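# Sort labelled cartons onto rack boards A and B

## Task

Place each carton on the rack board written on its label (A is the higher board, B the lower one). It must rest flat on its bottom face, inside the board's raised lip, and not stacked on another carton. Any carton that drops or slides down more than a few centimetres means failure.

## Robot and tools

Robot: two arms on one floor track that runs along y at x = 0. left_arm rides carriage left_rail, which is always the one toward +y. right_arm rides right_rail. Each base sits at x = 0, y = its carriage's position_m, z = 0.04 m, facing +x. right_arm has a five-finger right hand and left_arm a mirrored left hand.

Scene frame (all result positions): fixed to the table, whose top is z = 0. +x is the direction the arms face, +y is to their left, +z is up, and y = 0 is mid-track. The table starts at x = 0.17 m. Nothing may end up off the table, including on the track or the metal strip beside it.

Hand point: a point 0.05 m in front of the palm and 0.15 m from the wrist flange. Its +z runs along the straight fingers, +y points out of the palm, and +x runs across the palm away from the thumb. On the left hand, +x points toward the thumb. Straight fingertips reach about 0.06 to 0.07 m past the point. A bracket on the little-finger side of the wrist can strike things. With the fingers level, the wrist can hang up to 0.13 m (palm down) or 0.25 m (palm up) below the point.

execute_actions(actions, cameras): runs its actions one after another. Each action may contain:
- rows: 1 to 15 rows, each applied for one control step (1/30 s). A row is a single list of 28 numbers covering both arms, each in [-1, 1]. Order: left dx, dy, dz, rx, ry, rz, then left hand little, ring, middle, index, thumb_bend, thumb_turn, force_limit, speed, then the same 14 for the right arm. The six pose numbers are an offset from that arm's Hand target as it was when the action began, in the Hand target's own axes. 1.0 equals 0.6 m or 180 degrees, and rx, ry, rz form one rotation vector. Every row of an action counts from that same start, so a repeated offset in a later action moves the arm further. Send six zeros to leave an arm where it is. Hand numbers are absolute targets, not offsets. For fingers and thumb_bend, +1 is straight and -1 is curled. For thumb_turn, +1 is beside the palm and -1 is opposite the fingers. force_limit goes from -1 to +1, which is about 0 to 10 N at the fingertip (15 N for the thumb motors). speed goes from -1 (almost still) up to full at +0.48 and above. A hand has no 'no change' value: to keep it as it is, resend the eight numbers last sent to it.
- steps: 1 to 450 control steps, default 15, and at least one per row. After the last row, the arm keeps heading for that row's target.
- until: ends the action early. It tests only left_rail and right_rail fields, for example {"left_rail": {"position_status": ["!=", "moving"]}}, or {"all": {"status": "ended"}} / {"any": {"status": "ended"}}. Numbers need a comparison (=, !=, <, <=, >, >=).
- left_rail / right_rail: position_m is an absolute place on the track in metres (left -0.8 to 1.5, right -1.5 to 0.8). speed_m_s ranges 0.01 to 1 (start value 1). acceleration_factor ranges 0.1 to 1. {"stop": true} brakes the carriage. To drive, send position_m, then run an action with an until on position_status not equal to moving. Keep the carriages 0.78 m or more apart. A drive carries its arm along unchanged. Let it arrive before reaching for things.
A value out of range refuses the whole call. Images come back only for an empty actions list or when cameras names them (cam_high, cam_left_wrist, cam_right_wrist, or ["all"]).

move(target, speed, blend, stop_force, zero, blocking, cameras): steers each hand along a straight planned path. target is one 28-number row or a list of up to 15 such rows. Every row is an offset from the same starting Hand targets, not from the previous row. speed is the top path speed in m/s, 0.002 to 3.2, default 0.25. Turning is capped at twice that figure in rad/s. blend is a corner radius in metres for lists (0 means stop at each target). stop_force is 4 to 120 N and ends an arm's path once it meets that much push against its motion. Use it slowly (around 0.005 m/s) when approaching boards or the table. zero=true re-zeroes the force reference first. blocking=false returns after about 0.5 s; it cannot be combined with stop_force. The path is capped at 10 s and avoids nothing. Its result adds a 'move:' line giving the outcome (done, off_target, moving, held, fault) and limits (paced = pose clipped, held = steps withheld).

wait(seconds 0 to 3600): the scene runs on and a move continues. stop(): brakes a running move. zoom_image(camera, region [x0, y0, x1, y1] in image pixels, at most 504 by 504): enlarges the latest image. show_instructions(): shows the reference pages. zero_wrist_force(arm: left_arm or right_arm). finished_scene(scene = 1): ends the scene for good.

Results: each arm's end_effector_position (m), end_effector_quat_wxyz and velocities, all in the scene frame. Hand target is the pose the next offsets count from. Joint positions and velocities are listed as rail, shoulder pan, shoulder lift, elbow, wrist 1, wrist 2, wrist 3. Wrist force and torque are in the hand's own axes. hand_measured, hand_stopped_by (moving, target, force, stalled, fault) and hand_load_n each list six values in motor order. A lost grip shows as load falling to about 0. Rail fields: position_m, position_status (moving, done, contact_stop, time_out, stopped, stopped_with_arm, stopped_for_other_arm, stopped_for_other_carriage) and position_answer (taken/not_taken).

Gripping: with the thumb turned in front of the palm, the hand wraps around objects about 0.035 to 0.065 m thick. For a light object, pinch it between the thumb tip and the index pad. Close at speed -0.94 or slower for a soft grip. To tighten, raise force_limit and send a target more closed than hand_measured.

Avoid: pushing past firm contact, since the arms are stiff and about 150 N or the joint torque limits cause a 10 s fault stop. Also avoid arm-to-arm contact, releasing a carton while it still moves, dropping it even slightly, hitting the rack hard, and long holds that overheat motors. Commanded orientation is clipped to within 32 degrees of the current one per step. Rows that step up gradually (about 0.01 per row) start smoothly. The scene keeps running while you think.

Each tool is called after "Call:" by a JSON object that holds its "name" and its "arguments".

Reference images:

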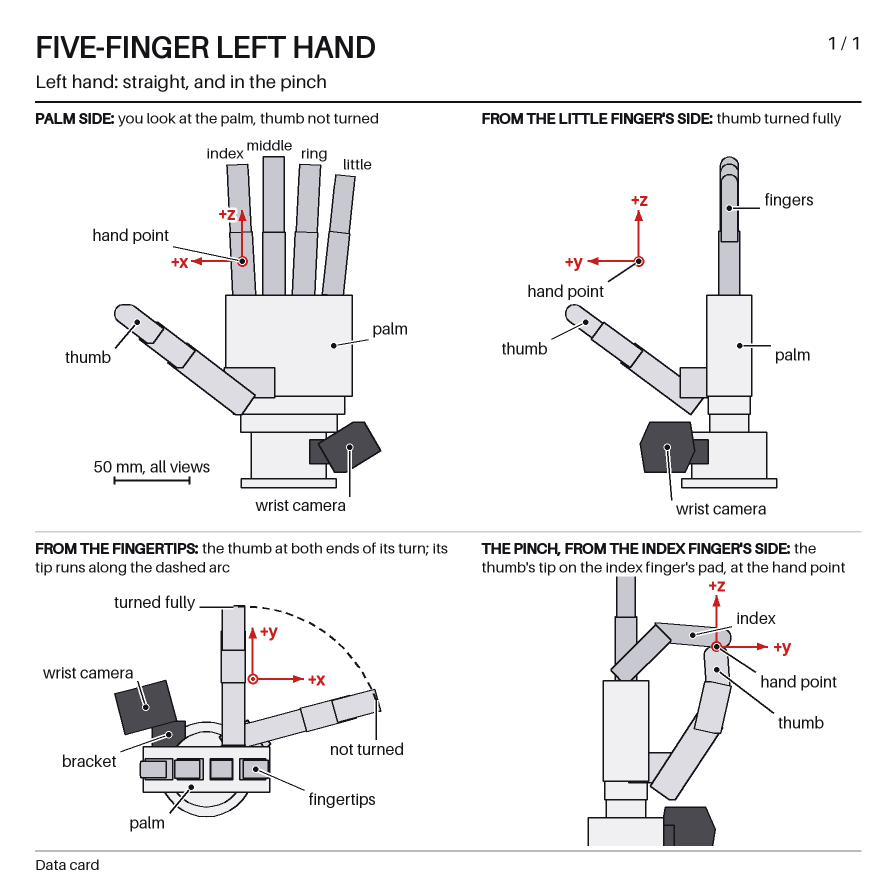

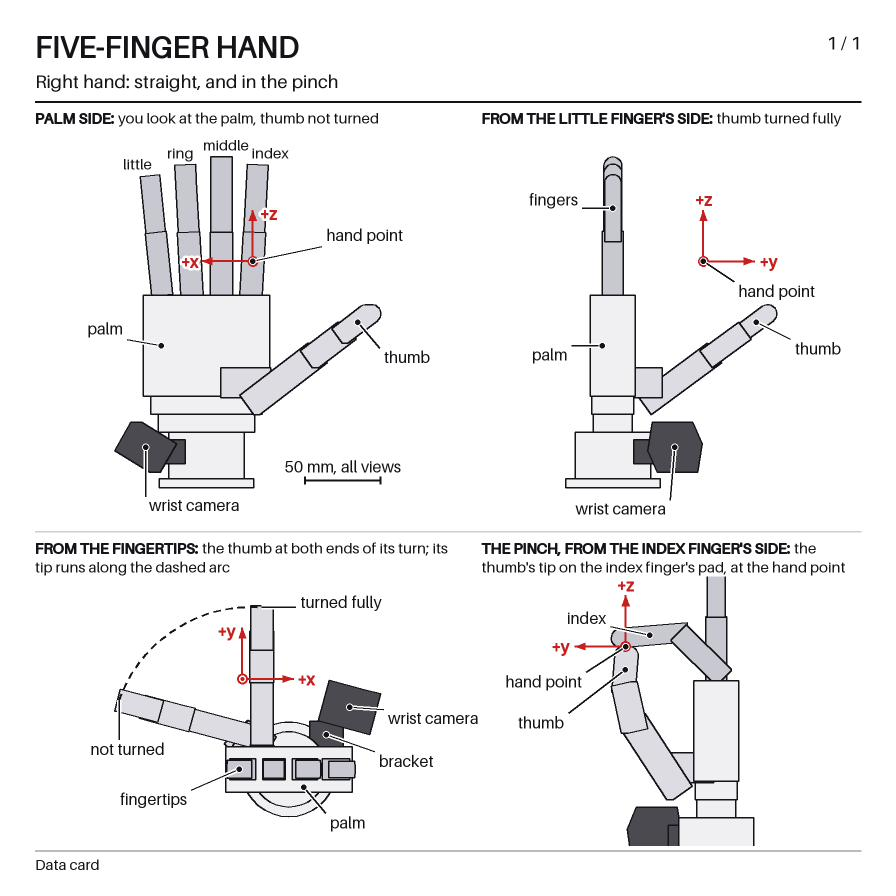

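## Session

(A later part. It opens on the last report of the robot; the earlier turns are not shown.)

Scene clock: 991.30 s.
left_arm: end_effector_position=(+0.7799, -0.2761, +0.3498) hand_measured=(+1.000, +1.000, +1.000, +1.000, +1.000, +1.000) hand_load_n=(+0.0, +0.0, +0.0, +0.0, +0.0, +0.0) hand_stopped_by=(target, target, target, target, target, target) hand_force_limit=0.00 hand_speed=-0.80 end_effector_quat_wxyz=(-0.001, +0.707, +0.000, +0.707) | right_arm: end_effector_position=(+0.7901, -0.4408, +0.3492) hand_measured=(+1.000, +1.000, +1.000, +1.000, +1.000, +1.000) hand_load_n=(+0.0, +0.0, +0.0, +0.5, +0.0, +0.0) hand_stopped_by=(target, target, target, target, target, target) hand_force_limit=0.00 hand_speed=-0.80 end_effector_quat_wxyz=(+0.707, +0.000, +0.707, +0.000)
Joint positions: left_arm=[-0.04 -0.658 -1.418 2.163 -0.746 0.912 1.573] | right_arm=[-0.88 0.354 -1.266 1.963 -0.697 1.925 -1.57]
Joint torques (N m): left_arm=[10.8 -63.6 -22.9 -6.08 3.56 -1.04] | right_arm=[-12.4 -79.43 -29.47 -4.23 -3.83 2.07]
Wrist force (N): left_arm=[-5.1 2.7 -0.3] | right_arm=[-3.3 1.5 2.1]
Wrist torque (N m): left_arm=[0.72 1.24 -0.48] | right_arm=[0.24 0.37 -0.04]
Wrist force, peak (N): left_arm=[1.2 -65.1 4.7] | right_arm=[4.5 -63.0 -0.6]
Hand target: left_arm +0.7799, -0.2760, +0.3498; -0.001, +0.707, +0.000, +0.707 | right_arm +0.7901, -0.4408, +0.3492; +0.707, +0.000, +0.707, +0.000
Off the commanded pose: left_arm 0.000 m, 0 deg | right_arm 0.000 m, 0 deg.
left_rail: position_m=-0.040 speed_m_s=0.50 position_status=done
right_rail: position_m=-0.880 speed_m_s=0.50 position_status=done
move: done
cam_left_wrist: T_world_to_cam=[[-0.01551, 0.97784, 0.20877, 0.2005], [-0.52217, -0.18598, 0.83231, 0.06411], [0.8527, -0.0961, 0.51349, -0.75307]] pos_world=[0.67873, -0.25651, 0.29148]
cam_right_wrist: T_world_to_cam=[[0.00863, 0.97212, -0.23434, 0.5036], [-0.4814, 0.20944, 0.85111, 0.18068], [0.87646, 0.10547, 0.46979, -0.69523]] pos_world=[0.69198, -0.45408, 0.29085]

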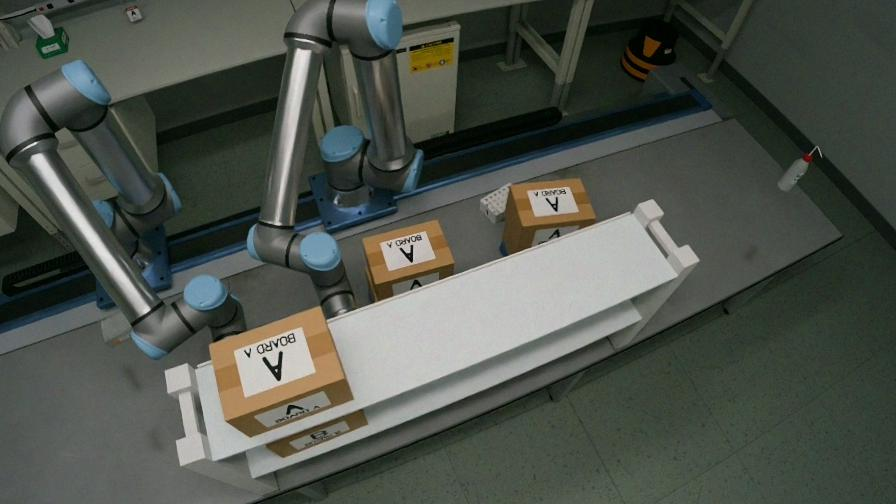

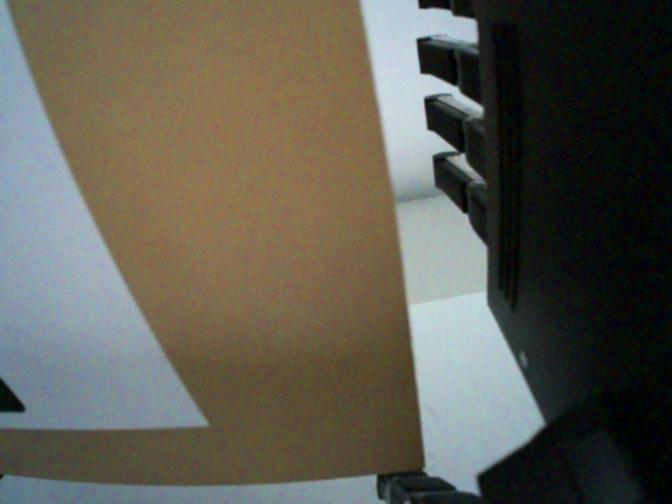

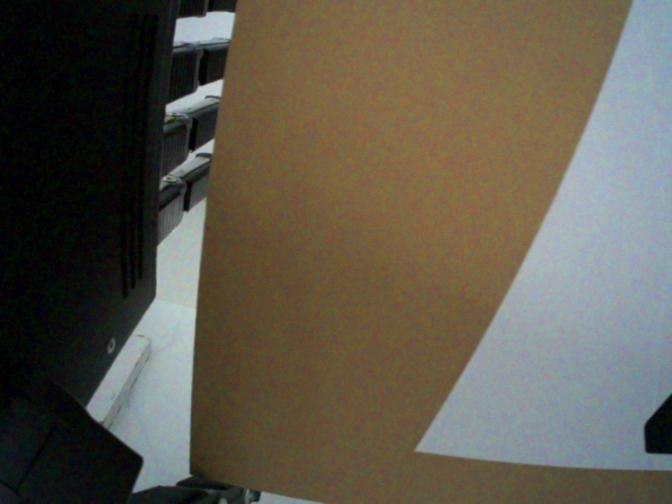

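Call:
{"name": "move", "arguments": {"target": [[0,0,-0.4,0,0,0,1,1,1,1,1,1,0,-0.8,0,0,-0.4,0,0,0,1,1,1,1,1,1,0,-0.8],[0.2503,0,-0.43,0,0,0,1,1,1,1,1,1,0,-0.8,-0.2513,0,-0.43,0,0,0,1,1,1,1,1,1,0,-0.8],[0.2503,-0.0935,-0.5665,0,-0.5,0,1,1,1,1,1,1,0,-0.8,-0.2513,-0.4653,-0.5835,0,0.5,0,1,1,1,1,1,1,0,-0.8]], "speed": 0.22, "blend": [0.03,0.03,0]}}

Call:
{"name": "execute_actions", "arguments": {"actions": [{"left_rail":{"position_m":0.42},"steps":150,"until":{"left_rail":{"position_status":["!=","moving"]}}},{"right_rail":{"position_m":-0.42},"steps":150,"until":{"right_rail":{"position_status":["!=","moving"]}}}], "cameras": ["all"]}}

Scene clock: 1016.80 s.
left_arm: end_effector_position=(+0.4399, -0.2204, +0.4999) hand_measured=(+1.000, +1.000, +1.000, +1.000, +1.000, +1.000) hand_load_n=(+0.0, +0.0, +0.0, +0.0, +0.0, +0.0) hand_stopped_by=(target, target, target, target, target, target) hand_force_limit=0.00 hand_speed=-0.80 end_effector_quat_wxyz=(-0.001, +1.000, +0.000, +0.000) | right_arm: end_effector_position=(+0.4400, -0.7200, +0.4998) hand_measured=(+1.000, +1.000, +1.000, +1.000, +1.000, +1.000) hand_load_n=(+0.0, +0.0, +0.0, +0.0, +0.0, +0.0) hand_stopped_by=(target, target, target, target, target, target) hand_force_limit=0.00 hand_speed=-0.80 end_effector_quat_wxyz=(+0.000, +0.000, +1.000, +0.000)
Joint positions: left_arm=[-0.04 -0.708 -1.667 1.779 1.46 1.569 0.862] | right_arm=[-0.88 -0.188 -1.677 1.787 1.46 1.57 -1.758]
Joint torques (N m): left_arm=[15.65 -17.74 -46.16 9.36 3.74 2.92] | right_arm=[-10.82 -9.2 -46.82 7.99 4.02 -4.07]
Wrist force (N): left_arm=[-7.1 2.5 -2.3] | right_arm=[-2.4 1.5 1.2]
Wrist torque (N m): left_arm=[0.53 0.95 -0.55] | right_arm=[0.16 0.31 0.05]
Wrist force, peak (N): left_arm=[-7.7 2.5 -2.1] | right_arm=[-4.4 2.5 3.4]
Hand target: left_arm +0.4399, -0.2204, +0.4999; -0.001, +1.000, +0.000, +0.000 | right_arm +0.4399, -0.7201, +0.4998; +0.000, +0.000, +1.000, +0.000
Off the commanded pose: left_arm 0.000 m, 0 deg | right_arm 0.000 m, 0 deg.
left_rail: position_m=-0.040 speed_m_s=0.50 position_status=done
right_rail: position_m=-0.880 speed_m_s=0.50 position_status=done
move: done

Scene clock: 1020.53 s.
left_arm: end_effector_position=(+0.4399, +0.2396, +0.4999) hand_measured=(+1.000, +1.000, +1.000, +1.000, +1.000, +1.000) hand_load_n=(+0.0, +0.0, +0.0, +0.0, +0.0, +0.0) hand_stopped_by=(target, target, target, target, target, target) hand_force_limit=0.00 hand_speed=-0.80 end_effector_quat_wxyz=(-0.001, +1.000, +0.000, +0.000) | right_arm: end_effector_position=(+0.4399, -0.2601, +0.4998) hand_measured=(+1.000, +1.000, +1.000, +1.000, +1.000, +1.000) hand_load_n=(+0.5, +0.0, +0.0, +0.0, -0.5, +0.0) hand_stopped_by=(target, target, target, target, target, target) hand_force_limit=0.00 hand_speed=-0.80 end_effector_quat_wxyz=(+0.000, +0.000, +1.000, +0.000)
Joint positions: left_arm=[0.42 -0.708 -1.667 1.778 1.46 1.569 0.862] | right_arm=[-0.42 -0.188 -1.677 1.787 1.46 1.57 -1.758]
Joint torques (N m): left_arm=[-7.81 -48.65 -42.9 6.12 3.45 3] | right_arm=[6.61 -21.76 -42.13 7.97 0.12 -4.06]
Wrist force (N): left_arm=[-7.1 2.7 -2.3] | right_arm=[-2.5 0.9 2.0]
Wrist torque (N m): left_arm=[0.56 0.97 -0.56] | right_arm=[0.02 0.29 0.03]
Wrist force, peak (N): left_arm=[-7.7 3.1 -2.2] | right_arm=[-2.2 2.6 1.8]
Hand target: left_arm +0.4399, +0.2396, +0.4999; -0.001, +1.000, +0.000, +0.000 | right_arm +0.4399, -0.2601, +0.4998; +0.000, +0.000, +1.000, +0.000
Off the commanded pose: left_arm 0.000 m, 0 deg | right_arm 0.000 m, 0 deg.
left_rail: position_m=0.420 speed_m_s=0.50 position_status=done
right_rail: position_m=-0.420 speed_m_s=0.50 position_status=done
cam_left_wrist: T_world_to_cam=[[0.20646, 0.97832, 0.01643, -0.34193], [0.83276, -0.18451, 0.52198, -0.58379], [0.51369, -0.09409, -0.8528, 0.34103]] pos_world=[0.38158, 0.25889, 0.60117]
cam_right_wrist: T_world_to_cam=[[-0.23472, 0.97203, -0.00796, 0.36017], [0.851, 0.20944, 0.48159, -0.55542], [0.46979, 0.10627, -0.87636, 0.37368]] pos_world=[0.38165, -0.27348, 0.59783]

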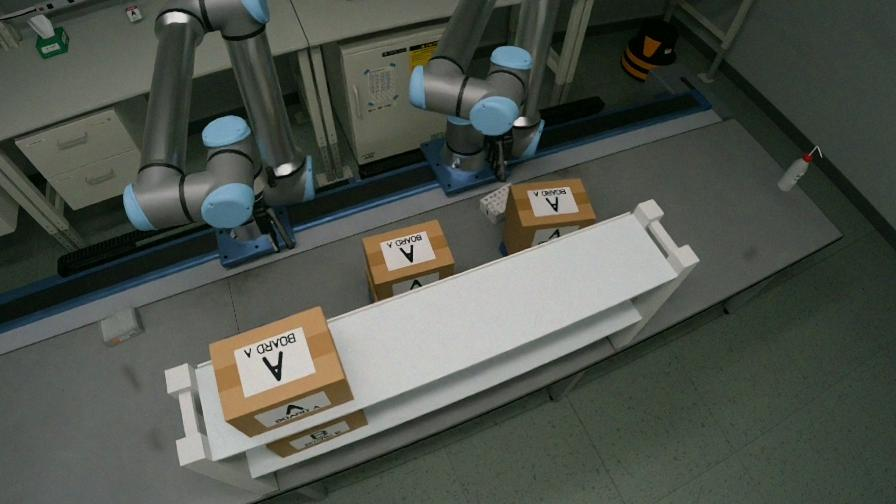

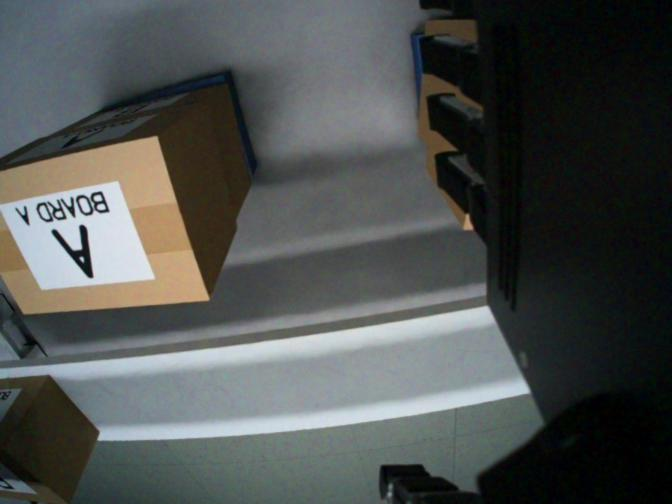

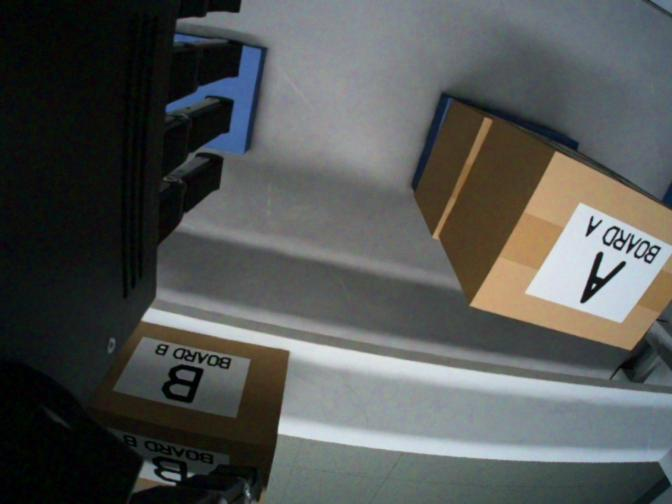

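Call:
{"name": "zoom_image", "arguments": {"camera": "cam_right_wrist", "region": [390, 80, 672, 360]}}

Call:
{"name": "zoom_image", "arguments": {"camera": "cam_left_wrist", "region": [0, 60, 270, 330]}}

Scaled by 1.787 from the camera's image (finer frame: 960x720).

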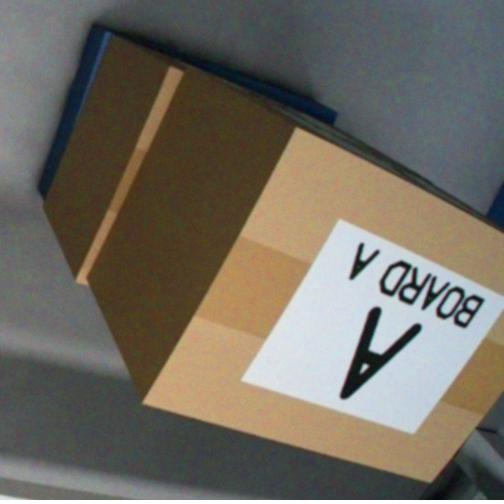

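Scaled by 1.867 from the camera's image (finer frame: 960x720).

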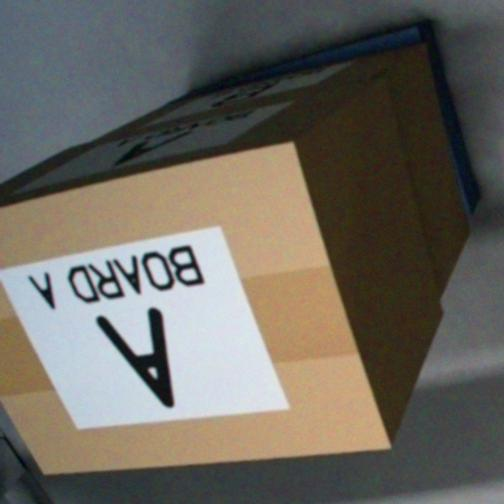

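Call:
{"name": "move", "arguments": {"target": [[0.0633,0.195,0.1332,-0.0222,0.4996,0.0222,1,1,1,1,1,1,0,-0.8,-0.0447,0.2378,0.133,0.0222,-0.4996,0.0222,1,1,1,1,1,1,0,-0.8],[0.0633,0.195,0.3537,-0.0222,0.4996,0.0222,1,1,1,1,1,1,0,-0.8,-0.0447,0.2378,0.3535,0.0222,-0.4996,0.0222,1,1,1,1,1,1,0,-0.8],[0.0573,0.2613,0.3537,-0.0222,0.4996,0.0222,1,1,1,1,1,1,0,-0.8,-0.0507,0.3042,0.3535,0.0222,-0.4996,0.0222,1,1,1,1,1,1,0,-0.8]], "speed": [0.25,0.15,0.06], "blend": [0.02,0.01,0]}}

Call:
{"name": "move", "arguments": {"target": [0,0.067,0,0,0,0,1,1,1,1,1,1,0,-0.8,0,0.067,0,0,0,0,1,1,1,1,1,1,0,-0.8], "speed": 0.01, "stop_force": 4, "cameras": ["all"]}}

Scene clock: 1079.60 s.
left_arm: end_effector_position=(+0.4745, +0.0832, +0.2874) hand_measured=(+1.000, +1.000, +1.000, +1.000, +1.000, +1.000) hand_load_n=(+0.0, +0.0, -0.5, +0.0, +0.0, +0.0) hand_stopped_by=(target, target, target, target, target, target) hand_force_limit=0.00 hand_speed=-0.80 end_effector_quat_wxyz=(+0.031, +0.706, -0.032, +0.707) | right_arm: end_effector_position=(+0.4704, -0.0774, +0.2878) hand_measured=(+1.000, +1.000, +1.000, +1.000, +1.000, +1.000) hand_load_n=(+0.0, +0.0, +0.0, +0.0, +0.0, +0.0) hand_stopped_by=(target, target, target, target, target, target) hand_force_limit=0.00 hand_speed=-0.80 end_effector_quat_wxyz=(+0.706, +0.032, +0.706, -0.031)
Joint positions: left_arm=[0.42 -1.423 -1.679 2.595 -0.916 0.235 1.573] | right_arm=[-0.42 0.498 -1.609 2.533 -0.924 2.158 -1.57]
Joint torques (N m): left_arm=[-13.47 -0.12 -34.57 -4.72 -3.43 2.6] | right_arm=[13.21 -3.13 -35.79 -4.38 4.36 -1.58]
Wrist force (N): left_arm=[-5.2 2.9 0.0] | right_arm=[-2.7 1.4 2.3]
Wrist torque (N m): left_arm=[0.69 1.30 -0.67] | right_arm=[0.23 0.20 0.11]
Wrist force, peak (N): left_arm=[-7.9 3.2 -2.3] | right_arm=[-3.4 2.0 2.8]
Hand target: left_arm +0.4745, +0.0832, +0.2874; +0.031, +0.706, -0.032, +0.707 | right_arm +0.4704, -0.0774, +0.2878; +0.706, +0.032, +0.706, -0.031
Off the commanded pose: left_arm 0.000 m, 0 deg | right_arm 0.000 m, 0 deg.
left_rail: position_m=0.420 speed_m_s=0.50 position_status=done
right_rail: position_m=-0.420 speed_m_s=0.50 position_status=done
move: done

Scene clock: 1082.60 s.
left_arm: end_effector_position=(+0.4730, +0.0659, +0.2874) hand_measured=(+1.000, +1.000, +1.000, +1.000, +1.000, +1.000) hand_load_n=(+0.0, +0.0, +0.0, +0.0, +0.0, +0.0) hand_stopped_by=(target, target, target, target, target, target) hand_force_limit=0.00 hand_speed=-0.80 end_effector_quat_wxyz=(+0.031, +0.706, -0.032, +0.707) | right_arm: end_effector_position=(+0.4719, -0.0601, +0.2878) hand_measured=(+1.000, +1.000, +1.000, +1.000, +1.000, +1.000) hand_load_n=(+0.0, +0.0, +0.0, +0.0, +0.0, +0.0) hand_stopped_by=(target, target, target, target, target, target) hand_force_limit=0.00 hand_speed=-0.80 end_effector_quat_wxyz=(+0.706, +0.032, +0.706, -0.031)
Joint positions: left_arm=[0.42 -1.437 -1.652 2.572 -0.921 0.222 1.573] | right_arm=[-0.42 0.541 -1.579 2.505 -0.925 2.201 -1.57]
Joint torques (N m): left_arm=[13.08 -37.35 -16.4 1.66 3.33 3.11] | right_arm=[-11.89 -46.57 -20.11 -3.32 -2.08 2.09]
Wrist force (N): left_arm=[-5.2 2.9 0.1] | right_arm=[-3.1 1.6 2.1]
Wrist torque (N m): left_arm=[0.71 1.28 -0.66] | right_arm=[0.26 0.29 0.08]
Wrist force, peak (N): left_arm=[-4.7 -4.8 -0.1] | right_arm=[-3.5 -3.4 2.1]
Hand target: left_arm +0.4730, +0.0659, +0.2874; +0.031, +0.706, -0.032, +0.707 (not the last commanded pose) | right_arm +0.4719, -0.0601, +0.2878; +0.706, +0.032, +0.706, -0.031 (not the last commanded pose)
Off the commanded pose: left_arm 0.023 m, 0 deg | right_arm 0.023 m, 0 deg.
left_rail: position_m=0.420 speed_m_s=0.50 position_status=done
right_rail: position_m=-0.420 speed_m_s=0.50 position_status=done
move: contact (left_arm, right_arm)
cam_left_wrist: T_world_to_cam=[[0.07136, 0.97534, 0.20885, -0.16658], [-0.53642, -0.139, 0.83243, 0.02299], [0.84093, -0.17143, 0.51327, -0.41582]] pos_world=[0.3739, 0.09438, 0.22908]
cam_right_wrist: T_world_to_cam=[[0.0948, 0.96752, -0.23434, 0.08103], [-0.46081, 0.25131, 0.85118, -0.00716], [0.88242, 0.02729, 0.46966, -0.43514]] pos_world=[0.37299, -0.06472, 0.22945]

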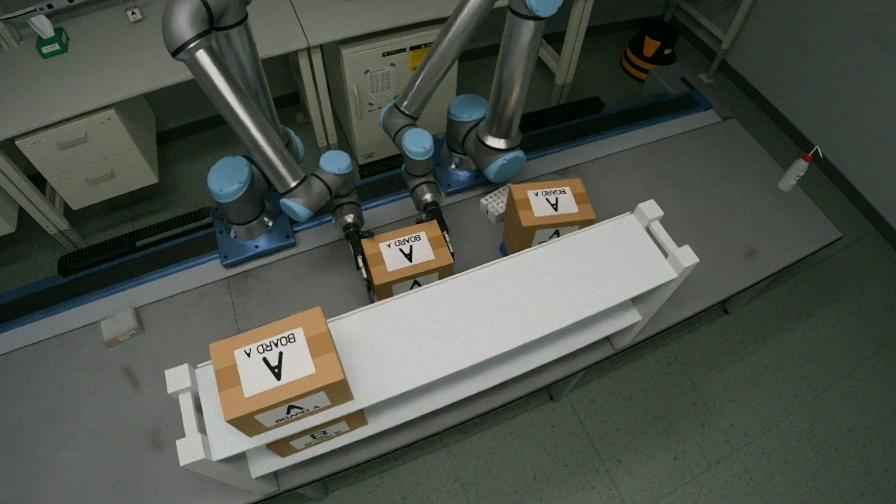

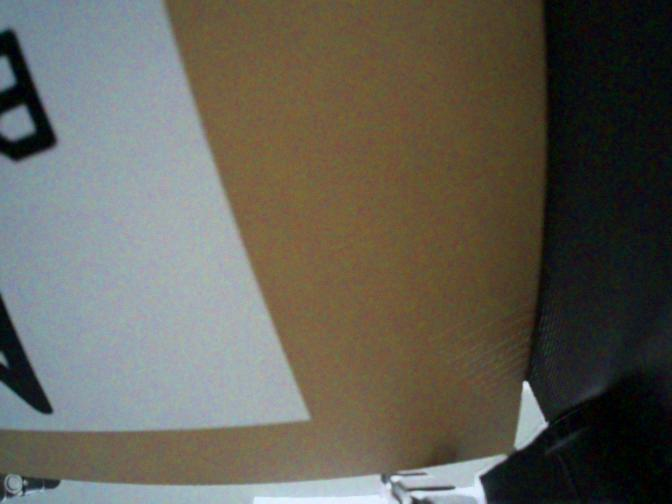

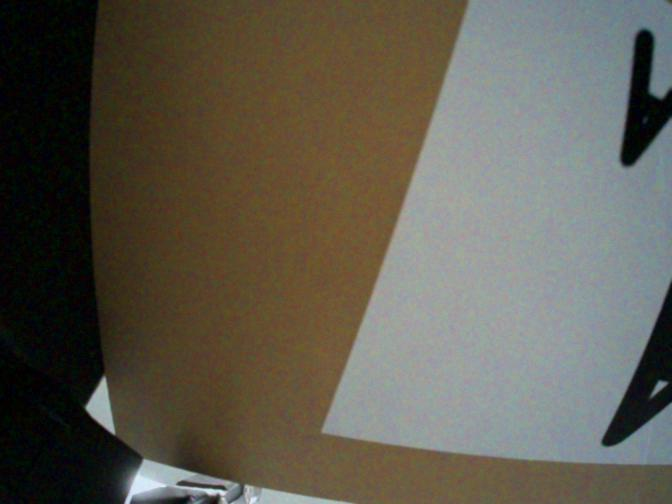

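Call:
{"name": "move", "arguments": {"target": [0,0.06,0,0,0,0,1,1,1,1,1,1,0,-0.94,0,0.06,0,0,0,0,1,1,1,1,1,1,0,-0.94], "speed": 0.006, "stop_force": 50}}

Call:
{"name": "execute_actions", "arguments": {"actions": [{"rows":[[0,0,0,0,0,0,0.5,0.5,0.5,0.5,1,1,0,-0.95,0,0,0,0,0,0,0.5,0.5,0.5,0.5,1,1,0,-0.95]],"steps":60}], "cameras": ["cam_left_wrist","cam_right_wrist"]}}

Scene clock: 1090.33 s.
left_arm: end_effector_position=(+0.4727, +0.0622, +0.2873) hand_measured=(+1.000, +1.000, +1.000, +1.000, +1.000, +1.000) hand_load_n=(+0.0, +0.0, +0.0, +0.0, +0.0, +0.0) hand_stopped_by=(target, target, target, target, target, target) hand_force_limit=0.00 hand_speed=-0.94 end_effector_quat_wxyz=(+0.030, +0.706, -0.032, +0.706) | right_arm: end_effector_position=(+0.4722, -0.0566, +0.2877) hand_measured=(+1.000, +1.000, +1.000, +1.000, +1.000, +1.000) hand_load_n=(+0.0, +0.0, +0.0, +0.0, +0.0, +0.0) hand_stopped_by=(target, target, target, target, target, target) hand_force_limit=0.00 hand_speed=-0.94 end_effector_quat_wxyz=(+0.706, +0.032, +0.707, -0.031)
Joint positions: left_arm=[0.42 -1.44 -1.646 2.567 -0.922 0.219 1.573] | right_arm=[-0.42 0.55 -1.573 2.499 -0.925 2.21 -1.57]
Joint torques (N m): left_arm=[-9.37 -32.73 -39.7 -4.43 18.14 3] | right_arm=[3.72 -45.69 -37.03 -2.03 -18.19 1.53]
Wrist force (N): left_arm=[0.6 -44.8 3.5] | right_arm=[-1.5 -41.2 2.4]
Wrist torque (N m): left_arm=[-0.52 1.23 -0.12] | right_arm=[-1.53 -0.01 -1.43]
Wrist force, peak (N): left_arm=[5.8 -55.5 2.4] | right_arm=[-7.2 -50.2 -1.6]
Hand target: left_arm +0.4727, +0.0622, +0.2873; +0.030, +0.706, -0.032, +0.706 (not the last commanded pose) | right_arm +0.4722, -0.0566, +0.2877; +0.706, +0.032, +0.707, -0.031 (not the last commanded pose)
Off the commanded pose: left_arm 0.032 m, 0 deg | right_arm 0.032 m, 0 deg.
left_rail: position_m=0.420 speed_m_s=0.50 position_status=done
right_rail: position_m=-0.420 speed_m_s=0.50 position_status=done
move: contact (left_arm, right_arm)

Scene clock: 1092.53 s.
left_arm: end_effector_position=(+0.4727, +0.0622, +0.2873) hand_measured=(+0.846, +0.870, +0.884, +0.874, +1.000, +1.000) hand_load_n=(+5.5, +5.5, +5.5, +5.0, -0.5, +0.0) hand_stopped_by=(force, force, force, force, target, target) hand_force_limit=0.00 hand_speed=-0.95 end_effector_quat_wxyz=(+0.030, +0.706, -0.032, +0.706) | right_arm: end_effector_position=(+0.4722, -0.0566, +0.2877) hand_measured=(+0.780, +0.804, +0.818, +0.808, +1.000, +1.000) hand_load_n=(+5.0, +6.0, +6.0, +5.0, +0.0, +0.0) hand_stopped_by=(force, force, force, force, target, target) hand_force_limit=0.00 hand_speed=-0.95 end_effector_quat_wxyz=(+0.706, +0.032, +0.707, -0.031)
Joint positions: left_arm=[0.42 -1.44 -1.646 2.567 -0.922 0.219 1.573] | right_arm=[-0.42 0.55 -1.573 2.499 -0.925 2.21 -1.57]
Joint torques (N m): left_arm=[-17.93 -31.32 -38.55 -0.39 18.24 3.57] | right_arm=[10.93 -41.17 -45.81 -1.69 -16.42 1.68]
Wrist force (N): left_arm=[-2.3 -43.4 5.9] | right_arm=[-4.1 -44.8 1.9]
Wrist torque (N m): left_arm=[0.90 1.49 0.10] | right_arm=[-0.04 0.26 -1.67]
Wrist force, peak (N): left_arm=[-0.1 -45.5 3.7] | right_arm=[-4.2 -45.6 1.2]
Hand target: left_arm +0.4727, +0.0622, +0.2873; +0.030, +0.706, -0.032, +0.706 | right_arm +0.4722, -0.0566, +0.2877; +0.706, +0.032, +0.707, -0.031
Off the commanded pose: left_arm 0.000 m, 0 deg | right_arm 0.000 m, 0 deg.
left_rail: position_m=0.420 speed_m_s=0.50 position_status=done
right_rail: position_m=-0.420 speed_m_s=0.50 position_status=done
cam_left_wrist: T_world_to_cam=[[0.07109, 0.9753, 0.20913, -0.16288], [-0.53632, -0.1394, 0.83242, 0.0224], [0.84102, -0.17133, 0.51316, -0.41617]] pos_world=[0.3736, 0.09068, 0.22898]
cam_right_wrist: T_world_to_cam=[[0.09501, 0.96748, -0.23443, 0.07756], [-0.46055, 0.2515, 0.85126, -0.008], [0.88253, 0.02709, 0.46947, -0.4355]] pos_world=[0.37329, -0.06123, 0.22945]

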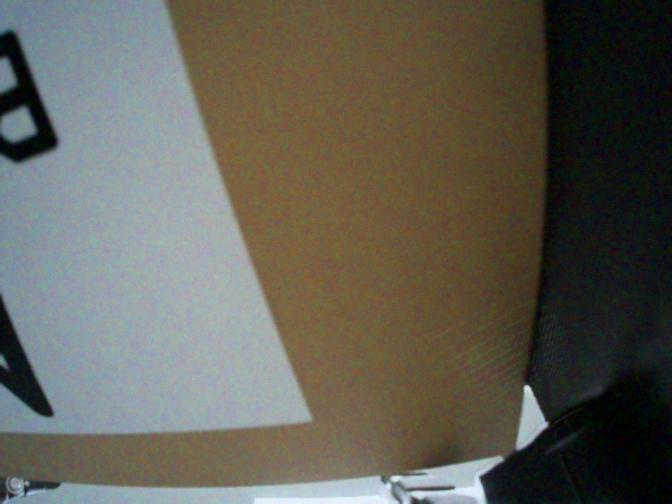

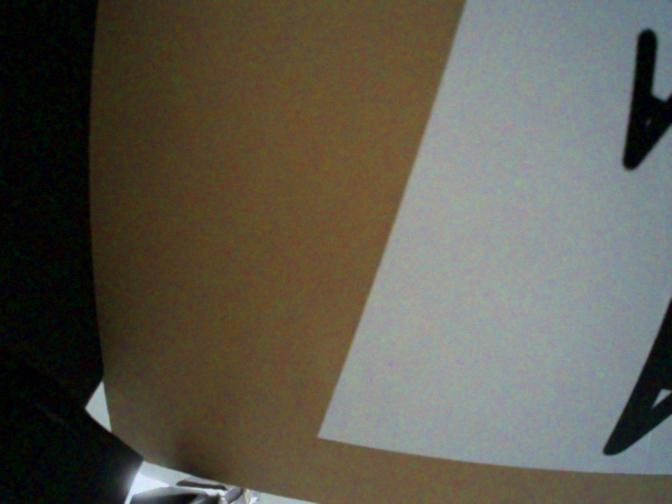

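Call:
{"name": "move", "arguments": {"target": [0,0.001,0,0,0,0,0.5,0.5,0.5,0.5,1,1,0,-0.95,0,0.001,0,0,0,0,0.5,0.5,0.5,0.5,1,1,0,-0.95], "speed": 0.01}}

Call:
{"name": "move", "arguments": {"target": [0.0333,0,0,0,0,0,0.5,0.5,0.5,0.5,1,1,0,-0.95,-0.0333,0,0,0,0,0,0.5,0.5,0.5,0.5,1,1,0,-0.95], "speed": 0.03, "cameras": ["cam_left_wrist","cam_right_wrist"]}}

Scene clock: 1099.57 s.
left_arm: end_effector_position=(+0.4726, +0.0616, +0.2873) hand_measured=(+0.846, +0.870, +0.884, +0.874, +1.000, +1.000) hand_load_n=(+5.0, +5.5, +5.0, +5.0, +0.0, +0.0) hand_stopped_by=(force, force, force, force, target, target) hand_force_limit=0.00 hand_speed=-0.95 end_effector_quat_wxyz=(+0.030, +0.706, -0.032, +0.706) | right_arm: end_effector_position=(+0.4723, -0.0561, +0.2877) hand_measured=(+0.780, +0.804, +0.818, +0.808, +1.000, +1.000) hand_load_n=(+5.0, +5.5, +5.5, +4.5, +0.0, -0.5) hand_stopped_by=(force, force, force, force, target, target) hand_force_limit=0.00 hand_speed=-0.95 end_effector_quat_wxyz=(+0.706, +0.032, +0.707, -0.031)
Joint positions: left_arm=[0.42 -1.44 -1.645 2.567 -0.922 0.218 1.573] | right_arm=[-0.42 0.551 -1.572 2.498 -0.925 2.211 -1.57]
Joint torques (N m): left_arm=[-45.82 5.79 -62.44 -6.63 6.89 2.83] | right_arm=[36.69 -0.71 -57.85 -2.03 -7.97 1.61]
Wrist force (N): left_arm=[5.5 -61.2 2.3] | right_arm=[-9.3 -64.7 -0.6]
Wrist torque (N m): left_arm=[0.33 1.33 0.47] | right_arm=[-0.92 0.51 -2.55]
Wrist force, peak (N): left_arm=[5.5 -61.2 2.3] | right_arm=[-9.3 -64.7 -0.6]
Hand target: left_arm +0.4726, +0.0616, +0.2873; +0.030, +0.706, -0.032, +0.706 | right_arm +0.4723, -0.0560, +0.2877; +0.706, +0.032, +0.707, -0.031
Off the commanded pose: left_arm 0.000 m, 0 deg | right_arm 0.000 m, 0 deg.
left_rail: position_m=0.420 speed_m_s=0.50 position_status=done
right_rail: position_m=-0.420 speed_m_s=0.50 position_status=done
move: done

Scene clock: 1100.70 s.
left_arm: end_effector_position=(+0.4726, +0.0615, +0.3073) hand_measured=(+0.846, +0.870, +0.884, +0.874, +1.000, +1.000) hand_load_n=(+5.0, +5.0, +5.0, +4.5, +0.0, +0.0) hand_stopped_by=(force, force, force, force, target, target) hand_force_limit=0.00 hand_speed=-0.95 end_effector_quat_wxyz=(+0.030, +0.706, -0.032, +0.707) | right_arm: end_effector_position=(+0.4723, -0.0560, +0.3077) hand_measured=(+0.780, +0.804, +0.818, +0.808, +1.000, +1.000) hand_load_n=(+5.0, +6.0, +6.0, +5.0, +0.0, +0.0) hand_stopped_by=(force, force, force, force, target, target) hand_force_limit=0.00 hand_speed=-0.95 end_effector_quat_wxyz=(+0.706, +0.032, +0.707, -0.031)
Joint positions: left_arm=[0.42 -1.44 -1.691 2.549 -0.859 0.218 1.573] | right_arm=[-0.42 0.551 -1.614 2.482 -0.867 2.211 -1.57]
Joint torques (N m): left_arm=[-36.88 -32.11 -68.89 -2.01 11.29 -1.21] | right_arm=[24.57 -49.02 -65.88 -3.65 -10.71 -0.79]
Wrist force (N): left_arm=[-6.6 -60.3 3.4] | right_arm=[7.8 -60.2 0.5]
Wrist torque (N m): left_arm=[0.37 0.94 0.22] | right_arm=[-0.62 0.12 -1.20]
Wrist force, peak (N): left_arm=[-5.9 -62.5 3.0] | right_arm=[-10.8 -64.9 -1.5]
Hand target: left_arm +0.4726, +0.0615, +0.3073; +0.030, +0.706, -0.032, +0.706 | right_arm +0.4723, -0.0560, +0.3077; +0.706, +0.032, +0.707, -0.031
Off the commanded pose: left_arm 0.000 m, 0 deg | right_arm 0.000 m, 0 deg.
left_rail: position_m=0.420 speed_m_s=0.50 position_status=done
right_rail: position_m=-0.420 speed_m_s=0.50 position_status=done
move: done
cam_left_wrist: T_world_to_cam=[[0.07109, 0.9753, 0.20913, -0.16648], [-0.53636, -0.13939, 0.8324, 0.00569], [0.84099, -0.17135, 0.51321, -0.42653]] pos_world=[0.3736, 0.09008, 0.24898]
cam_right_wrist: T_world_to_cam=[[0.09507, 0.96745, -0.23453, 0.08165], [-0.46054, 0.25162, 0.85123, -0.02508], [0.88253, 0.02709, 0.46947, -0.44486]] pos_world=[0.37329, -0.06063, 0.24935]

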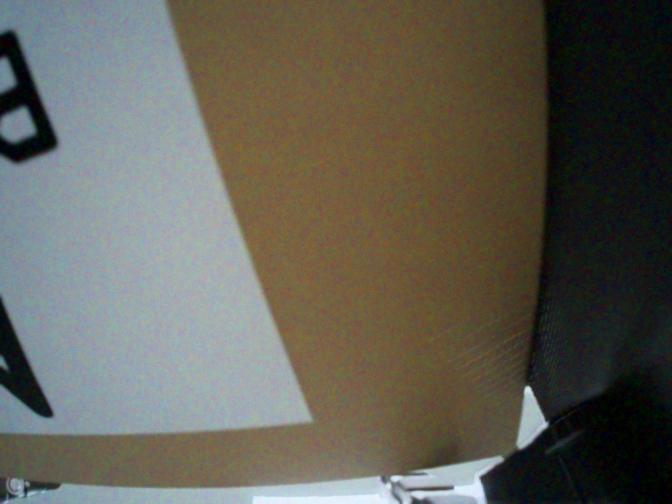

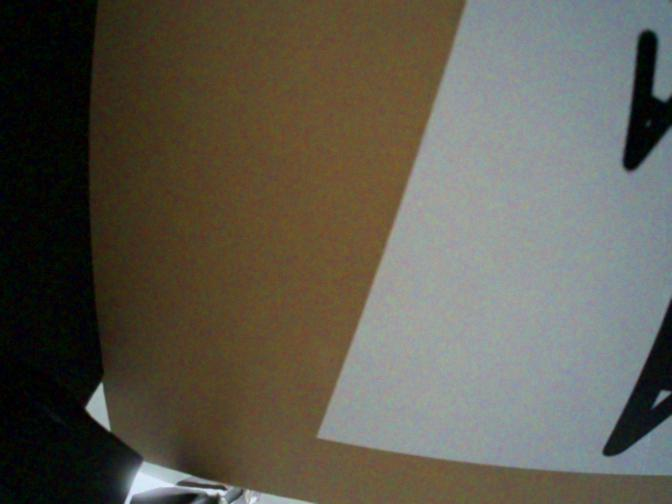

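Call:
{"name": "move", "arguments": {"target": [0.571,-0.0012,0,0,0,0,0.5,0.5,0.5,0.5,1,1,0,-0.95,-0.571,-0.0012,0,0,0,0,0.5,0.5,0.5,0.5,1,1,0,-0.95], "speed": 0.12}}

Scene clock: 1114.67 s.
left_arm: end_effector_position=(+0.4726, +0.0616, +0.6499) hand_measured=(+0.846, +0.870, +0.884, +0.874, +1.000, +1.000) hand_load_n=(+5.0, +5.0, +5.0, +4.5, +0.0, +0.0) hand_stopped_by=(force, force, force, force, target, target) hand_force_limit=0.00 hand_speed=-0.95 end_effector_quat_wxyz=(+0.030, +0.706, -0.032, +0.707) | right_arm: end_effector_position=(+0.4723, -0.0570, +0.6503) hand_measured=(+0.780, +0.804, +0.818, +0.808, +1.000, +1.000) hand_load_n=(+4.0, +5.0, +5.5, +5.0, +0.0, +0.0) hand_stopped_by=(force, force, force, force, target, target) hand_force_limit=0.00 hand_speed=-0.95 end_effector_quat_wxyz=(+0.706, +0.032, +0.707, -0.031)
Joint positions: left_arm=[0.42 -1.44 -2.028 2.083 -0.056 0.218 1.574] | right_arm=[-0.42 0.549 -1.951 2.039 -0.088 2.209 -1.57]
Joint torques (N m): left_arm=[-51.13 44.65 -61.65 -2.88 9.75 -0.95] | right_arm=[19.28 2.77 -68.84 -4.32 -28.4 1.86]
Wrist force (N): left_arm=[-9.2 -77.2 5.4] | right_arm=[6.0 -77.2 0.5]
Wrist torque (N m): left_arm=[-0.27 1.60 0.59] | right_arm=[-1.53 0.78 -1.58]
Wrist force, peak (N): left_arm=[-9.2 -77.2 5.4] | right_arm=[6.0 -77.2 0.5]
Hand target: left_arm +0.4726, +0.0615, +0.6499; +0.030, +0.706, -0.032, +0.706 | right_arm +0.4723, -0.0569, +0.6503; +0.706, +0.032, +0.707, -0.031
Off the commanded pose: left_arm 0.000 m, 0 deg | right_arm 0.000 m, 0 deg.
left_rail: position_m=0.420 speed_m_s=0.50 position_status=done
right_rail: position_m=-0.420 speed_m_s=0.50 position_status=done
move: done

Call:
{"name": "move", "arguments": {"target": [0,-0.0418,0.5107,0.0283,0,0,0.5,0.5,0.5,0.5,1,1,0,-0.95,0,0.043,0.5277,-0.0283,0,0,0.5,0.5,0.5,0.5,1,1,0,-0.95], "speed": 0.1, "cameras": ["all"]}}

Scene clock: 1127.87 s.
left_arm: end_effector_position=(+0.7799, +0.0597, +0.6500) hand_measured=(+0.846, +0.870, +0.884, +0.874, +1.000, +1.000) hand_load_n=(+5.0, +5.0, +4.5, +4.5, +0.0, +0.0) hand_stopped_by=(force, force, force, force, target, target) hand_force_limit=0.00 hand_speed=-0.95 end_effector_quat_wxyz=(-0.001, +0.707, +0.000, +0.707) | right_arm: end_effector_position=(+0.7899, -0.0595, +0.6502) hand_measured=(+0.780, +0.804, +0.818, +0.808, +1.000, +1.000) hand_load_n=(+4.0, +5.0, +5.0, +4.5, +0.0, +0.0) hand_stopped_by=(force, force, force, force, target, target) hand_force_limit=0.00 hand_speed=-0.95 end_effector_quat_wxyz=(+0.707, +0.000, +0.707, +0.000)
Joint positions: left_arm=[0.42 -0.827 -1.564 1.73 -0.166 0.742 1.573] | right_arm=[-0.42 0.229 -1.549 1.714 -0.165 1.8 -1.57]
Joint torques (N m): left_arm=[-45.26 -6.92 -60.43 -1.64 27.08 0.2] | right_arm=[39.24 -30.06 -66.26 -3.24 -30.19 -3.33]
Wrist force (N): left_arm=[-5.9 -68.8 4.3] | right_arm=[8.4 -69.4 1.2]
Wrist torque (N m): left_arm=[-0.05 2.23 0.29] | right_arm=[-1.19 1.50 -1.59]
Wrist force, peak (N): left_arm=[-9.1 -78.5 5.4] | right_arm=[7.3 -78.3 0.3]
Hand target: left_arm +0.7800, +0.0597, +0.6500; -0.001, +0.707, +0.000, +0.707 | right_arm +0.7900, -0.0594, +0.6502; +0.707, +0.000, +0.707, +0.000
Off the commanded pose: left_arm 0.000 m, 0 deg | right_arm 0.000 m, 0 deg.
left_rail: position_m=0.420 speed_m_s=0.50 position_status=done
right_rail: position_m=-0.420 speed_m_s=0.50 position_status=done
move: done
cam_left_wrist: T_world_to_cam=[[-0.01592, 0.97776, 0.20911, -0.19044], [-0.52202, -0.18649, 0.8323, -0.12336], [0.85279, -0.09591, 0.51338, -0.87496]] pos_world=[0.67873, 0.07929, 0.59168]
cam_right_wrist: T_world_to_cam=[[0.00884, 0.9721, -0.23442, 0.20337], [-0.48117, 0.20964, 0.85119, -0.15566], [0.87658, 0.10527, 0.4696, -0.87667]] pos_world=[0.69178, -0.07278, 0.59185]

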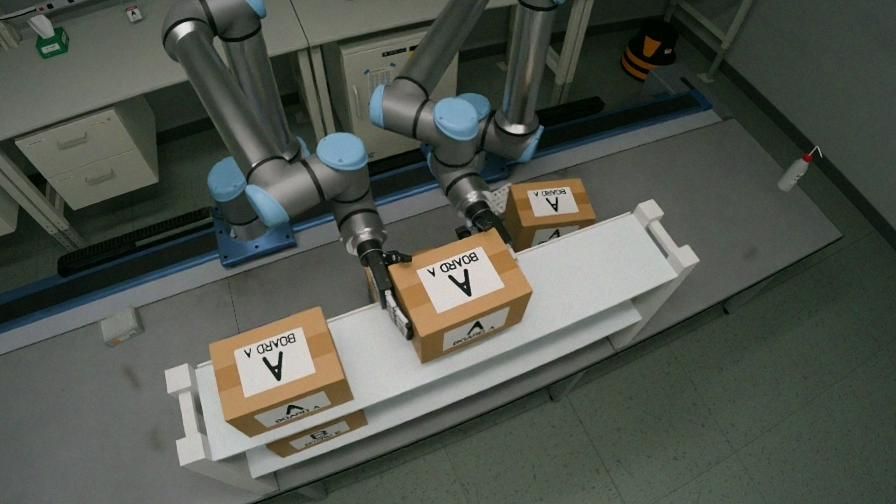

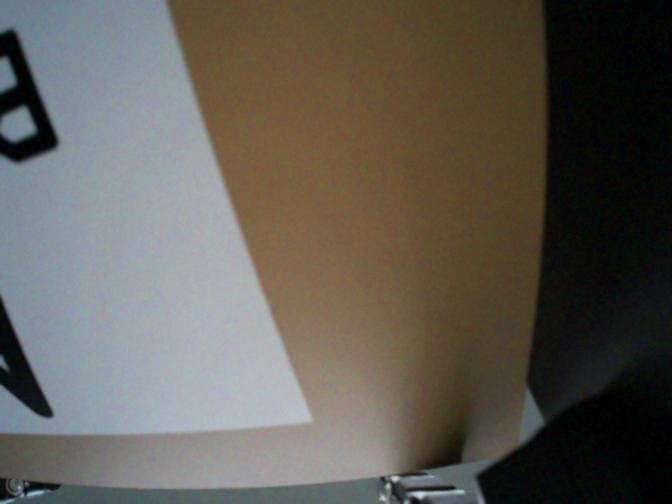

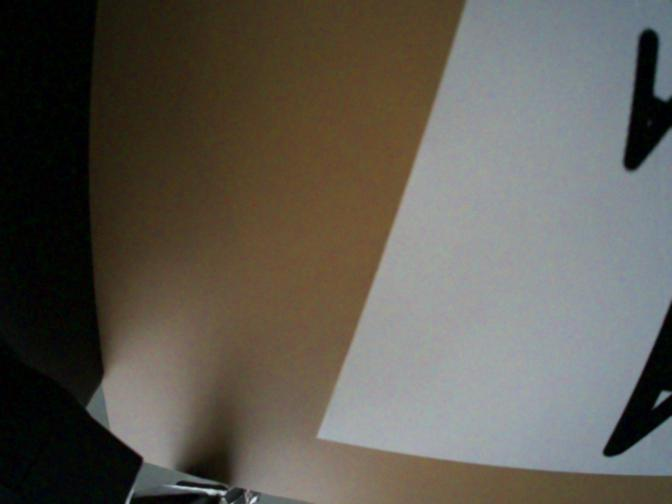

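Call:
{"name": "zoom_image", "arguments": {"camera": "cam_high", "region": [360, 210, 560, 380]}}

Scaled by 2.520 from the camera's image (finer frame: 1280x720).

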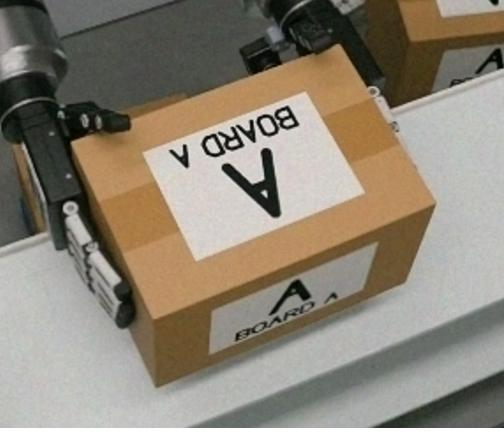

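Call:
{"name": "move", "arguments": {"target": [-0.0933,0,0,0,0,0,0.5,0.5,0.5,0.5,1,1,0,-0.95,0.0933,0,0,0,0,0,0.5,0.5,0.5,0.5,1,1,0,-0.95], "speed": 0.07}}

Call:
{"name": "move", "arguments": {"target": [-0.05,0,0,0,0,0,0.5,0.5,0.5,0.5,1,1,0,-0.95,0.05,0,0,0,0,0,0.5,0.5,0.5,0.5,1,1,0,-0.95], "speed": 0.01, "stop_force": 9, "cameras": ["all"]}}

Scene clock: 1149.17 s.
left_arm: end_effector_position=(+0.7800, +0.0598, +0.5941) hand_measured=(+0.846, +0.870, +0.884, +0.874, +1.000, +1.000) hand_load_n=(+5.0, +5.0, +4.5, +4.5, +0.0, +0.0) hand_stopped_by=(force, force, force, force, target, target) hand_force_limit=0.00 hand_speed=-0.95 end_effector_quat_wxyz=(-0.001, +0.707, +0.000, +0.707) | right_arm: end_effector_position=(+0.7899, -0.0594, +0.5943) hand_measured=(+0.780, +0.804, +0.818, +0.808, +1.000, +1.000) hand_load_n=(+4.0, +5.0, +5.0, +4.5, +0.0, +0.0) hand_stopped_by=(force, force, force, force, target, target) hand_force_limit=0.00 hand_speed=-0.95 end_effector_quat_wxyz=(+0.707, +0.000, +0.707, +0.000)
Joint positions: left_arm=[0.42 -0.827 -1.544 1.809 -0.266 0.743 1.573] | right_arm=[-0.42 0.229 -1.529 1.794 -0.264 1.8 -1.57]
Joint torques (N m): left_arm=[-41.15 -12.68 -43.9 -13.57 25.9 4.57] | right_arm=[60.55 -31.8 -53.43 -13.48 -20.43 0.65]
Wrist force (N): left_arm=[-7.1 -64.8 4.7] | right_arm=[8.9 -64.8 0.4]
Wrist torque (N m): left_arm=[0.22 2.21 0.33] | right_arm=[-0.93 1.51 -1.54]
Wrist force, peak (N): left_arm=[-6.4 -71.2 4.0] | right_arm=[9.8 -71.0 1.1]
Hand target: left_arm +0.7800, +0.0598, +0.5940; -0.001, +0.707, +0.000, +0.707 | right_arm +0.7899, -0.0594, +0.5942; +0.707, +0.000, +0.707, +0.000
Off the commanded pose: left_arm 0.000 m, 0 deg | right_arm 0.000 m, 0 deg.
left_rail: position_m=0.420 speed_m_s=0.50 position_status=done
right_rail: position_m=-0.420 speed_m_s=0.50 position_status=done
move: done

Scene clock: 1151.33 s.
left_arm: end_effector_position=(+0.7800, +0.0598, +0.5880) hand_measured=(+0.846, +0.870, +0.884, +0.874, +1.000, +1.000) hand_load_n=(+5.5, +5.5, +5.0, +4.5, +0.0, +0.0) hand_stopped_by=(force, force, force, force, target, target) hand_force_limit=0.00 hand_speed=-0.95 end_effector_quat_wxyz=(-0.001, +0.707, +0.000, +0.707) | right_arm: end_effector_position=(+0.7900, -0.0594, +0.5875) hand_measured=(+0.780, +0.804, +0.818, +0.808, +1.000, +1.000) hand_load_n=(+4.0, +5.0, +5.5, +4.5, +0.0, +0.0) hand_stopped_by=(force, force, force, force, target, target) hand_force_limit=0.00 hand_speed=-0.95 end_effector_quat_wxyz=(+0.707, +0.000, +0.707, +0.000)
Joint positions: left_arm=[0.42 -0.827 -1.541 1.818 -0.277 0.743 1.573] | right_arm=[-0.42 0.229 -1.526 1.803 -0.277 1.8 -1.57]
Joint torques (N m): left_arm=[-48.04 -44.36 -57.17 0.03 25.69 -1.01] | right_arm=[60.53 -64.06 -60.46 -1.72 -12.38 -2.77]
Wrist force (N): left_arm=[-2.1 -66.6 6.8] | right_arm=[1.4 -67.2 0.1]
Wrist torque (N m): left_arm=[0.12 2.76 0.82] | right_arm=[-0.99 0.71 -1.68]
Wrist force, peak (N): left_arm=[-0.3 -68.0 4.8] | right_arm=[-2.4 -69.9 -2.7]
Hand target: left_arm +0.7800, +0.0598, +0.5880; -0.001, +0.707, +0.000, +0.707 (not the last commanded pose) | right_arm +0.7900, -0.0594, +0.5875; +0.707, +0.000, +0.707, +0.000 (not the last commanded pose)
Off the commanded pose: left_arm 0.024 m, 0 deg | right_arm 0.023 m, 0 deg.
left_rail: position_m=0.420 speed_m_s=0.50 position_status=done
right_rail: position_m=-0.420 speed_m_s=0.50 position_status=done
move: contact (left_arm, right_arm)
cam_left_wrist: T_world_to_cam=[[-0.01589, 0.97776, 0.2091, -0.17759], [-0.52195, -0.18648, 0.83234, -0.07176], [0.85283, -0.09591, 0.51331, -0.8432]] pos_world=[0.67883, 0.07939, 0.52968]
cam_right_wrist: T_world_to_cam=[[0.00871, 0.97213, -0.2343, 0.1886], [-0.48138, 0.20945, 0.85112, -0.10209], [0.87647, 0.10537, 0.46979, -0.84734]] pos_world=[0.69188, -0.07268, 0.52915]

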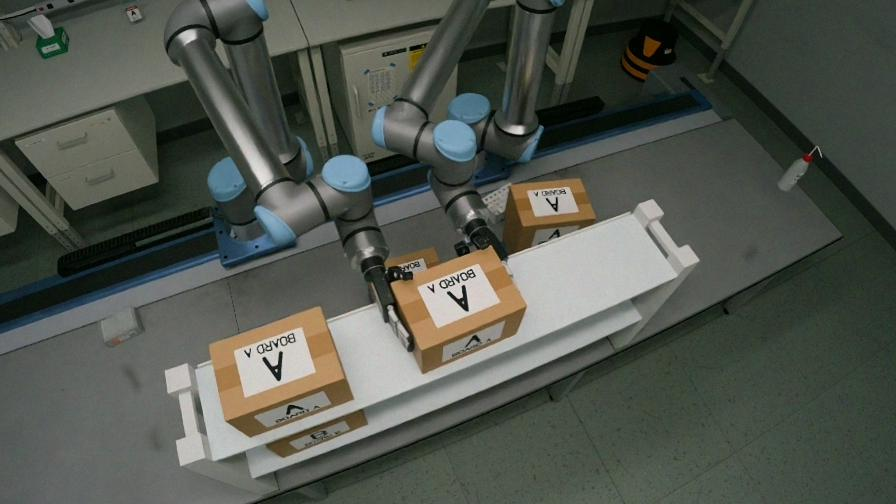

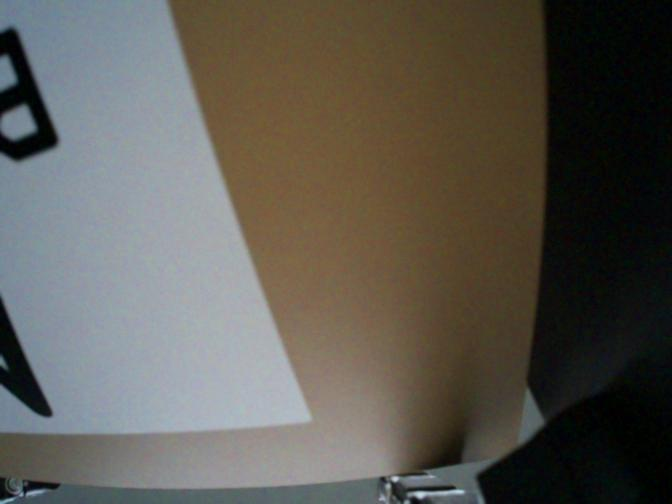

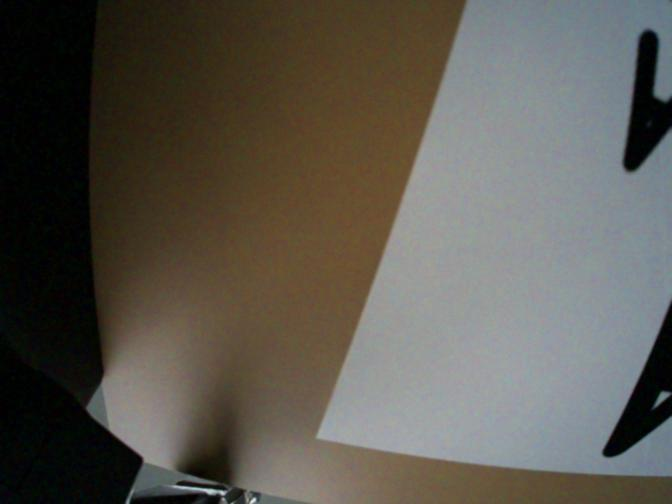

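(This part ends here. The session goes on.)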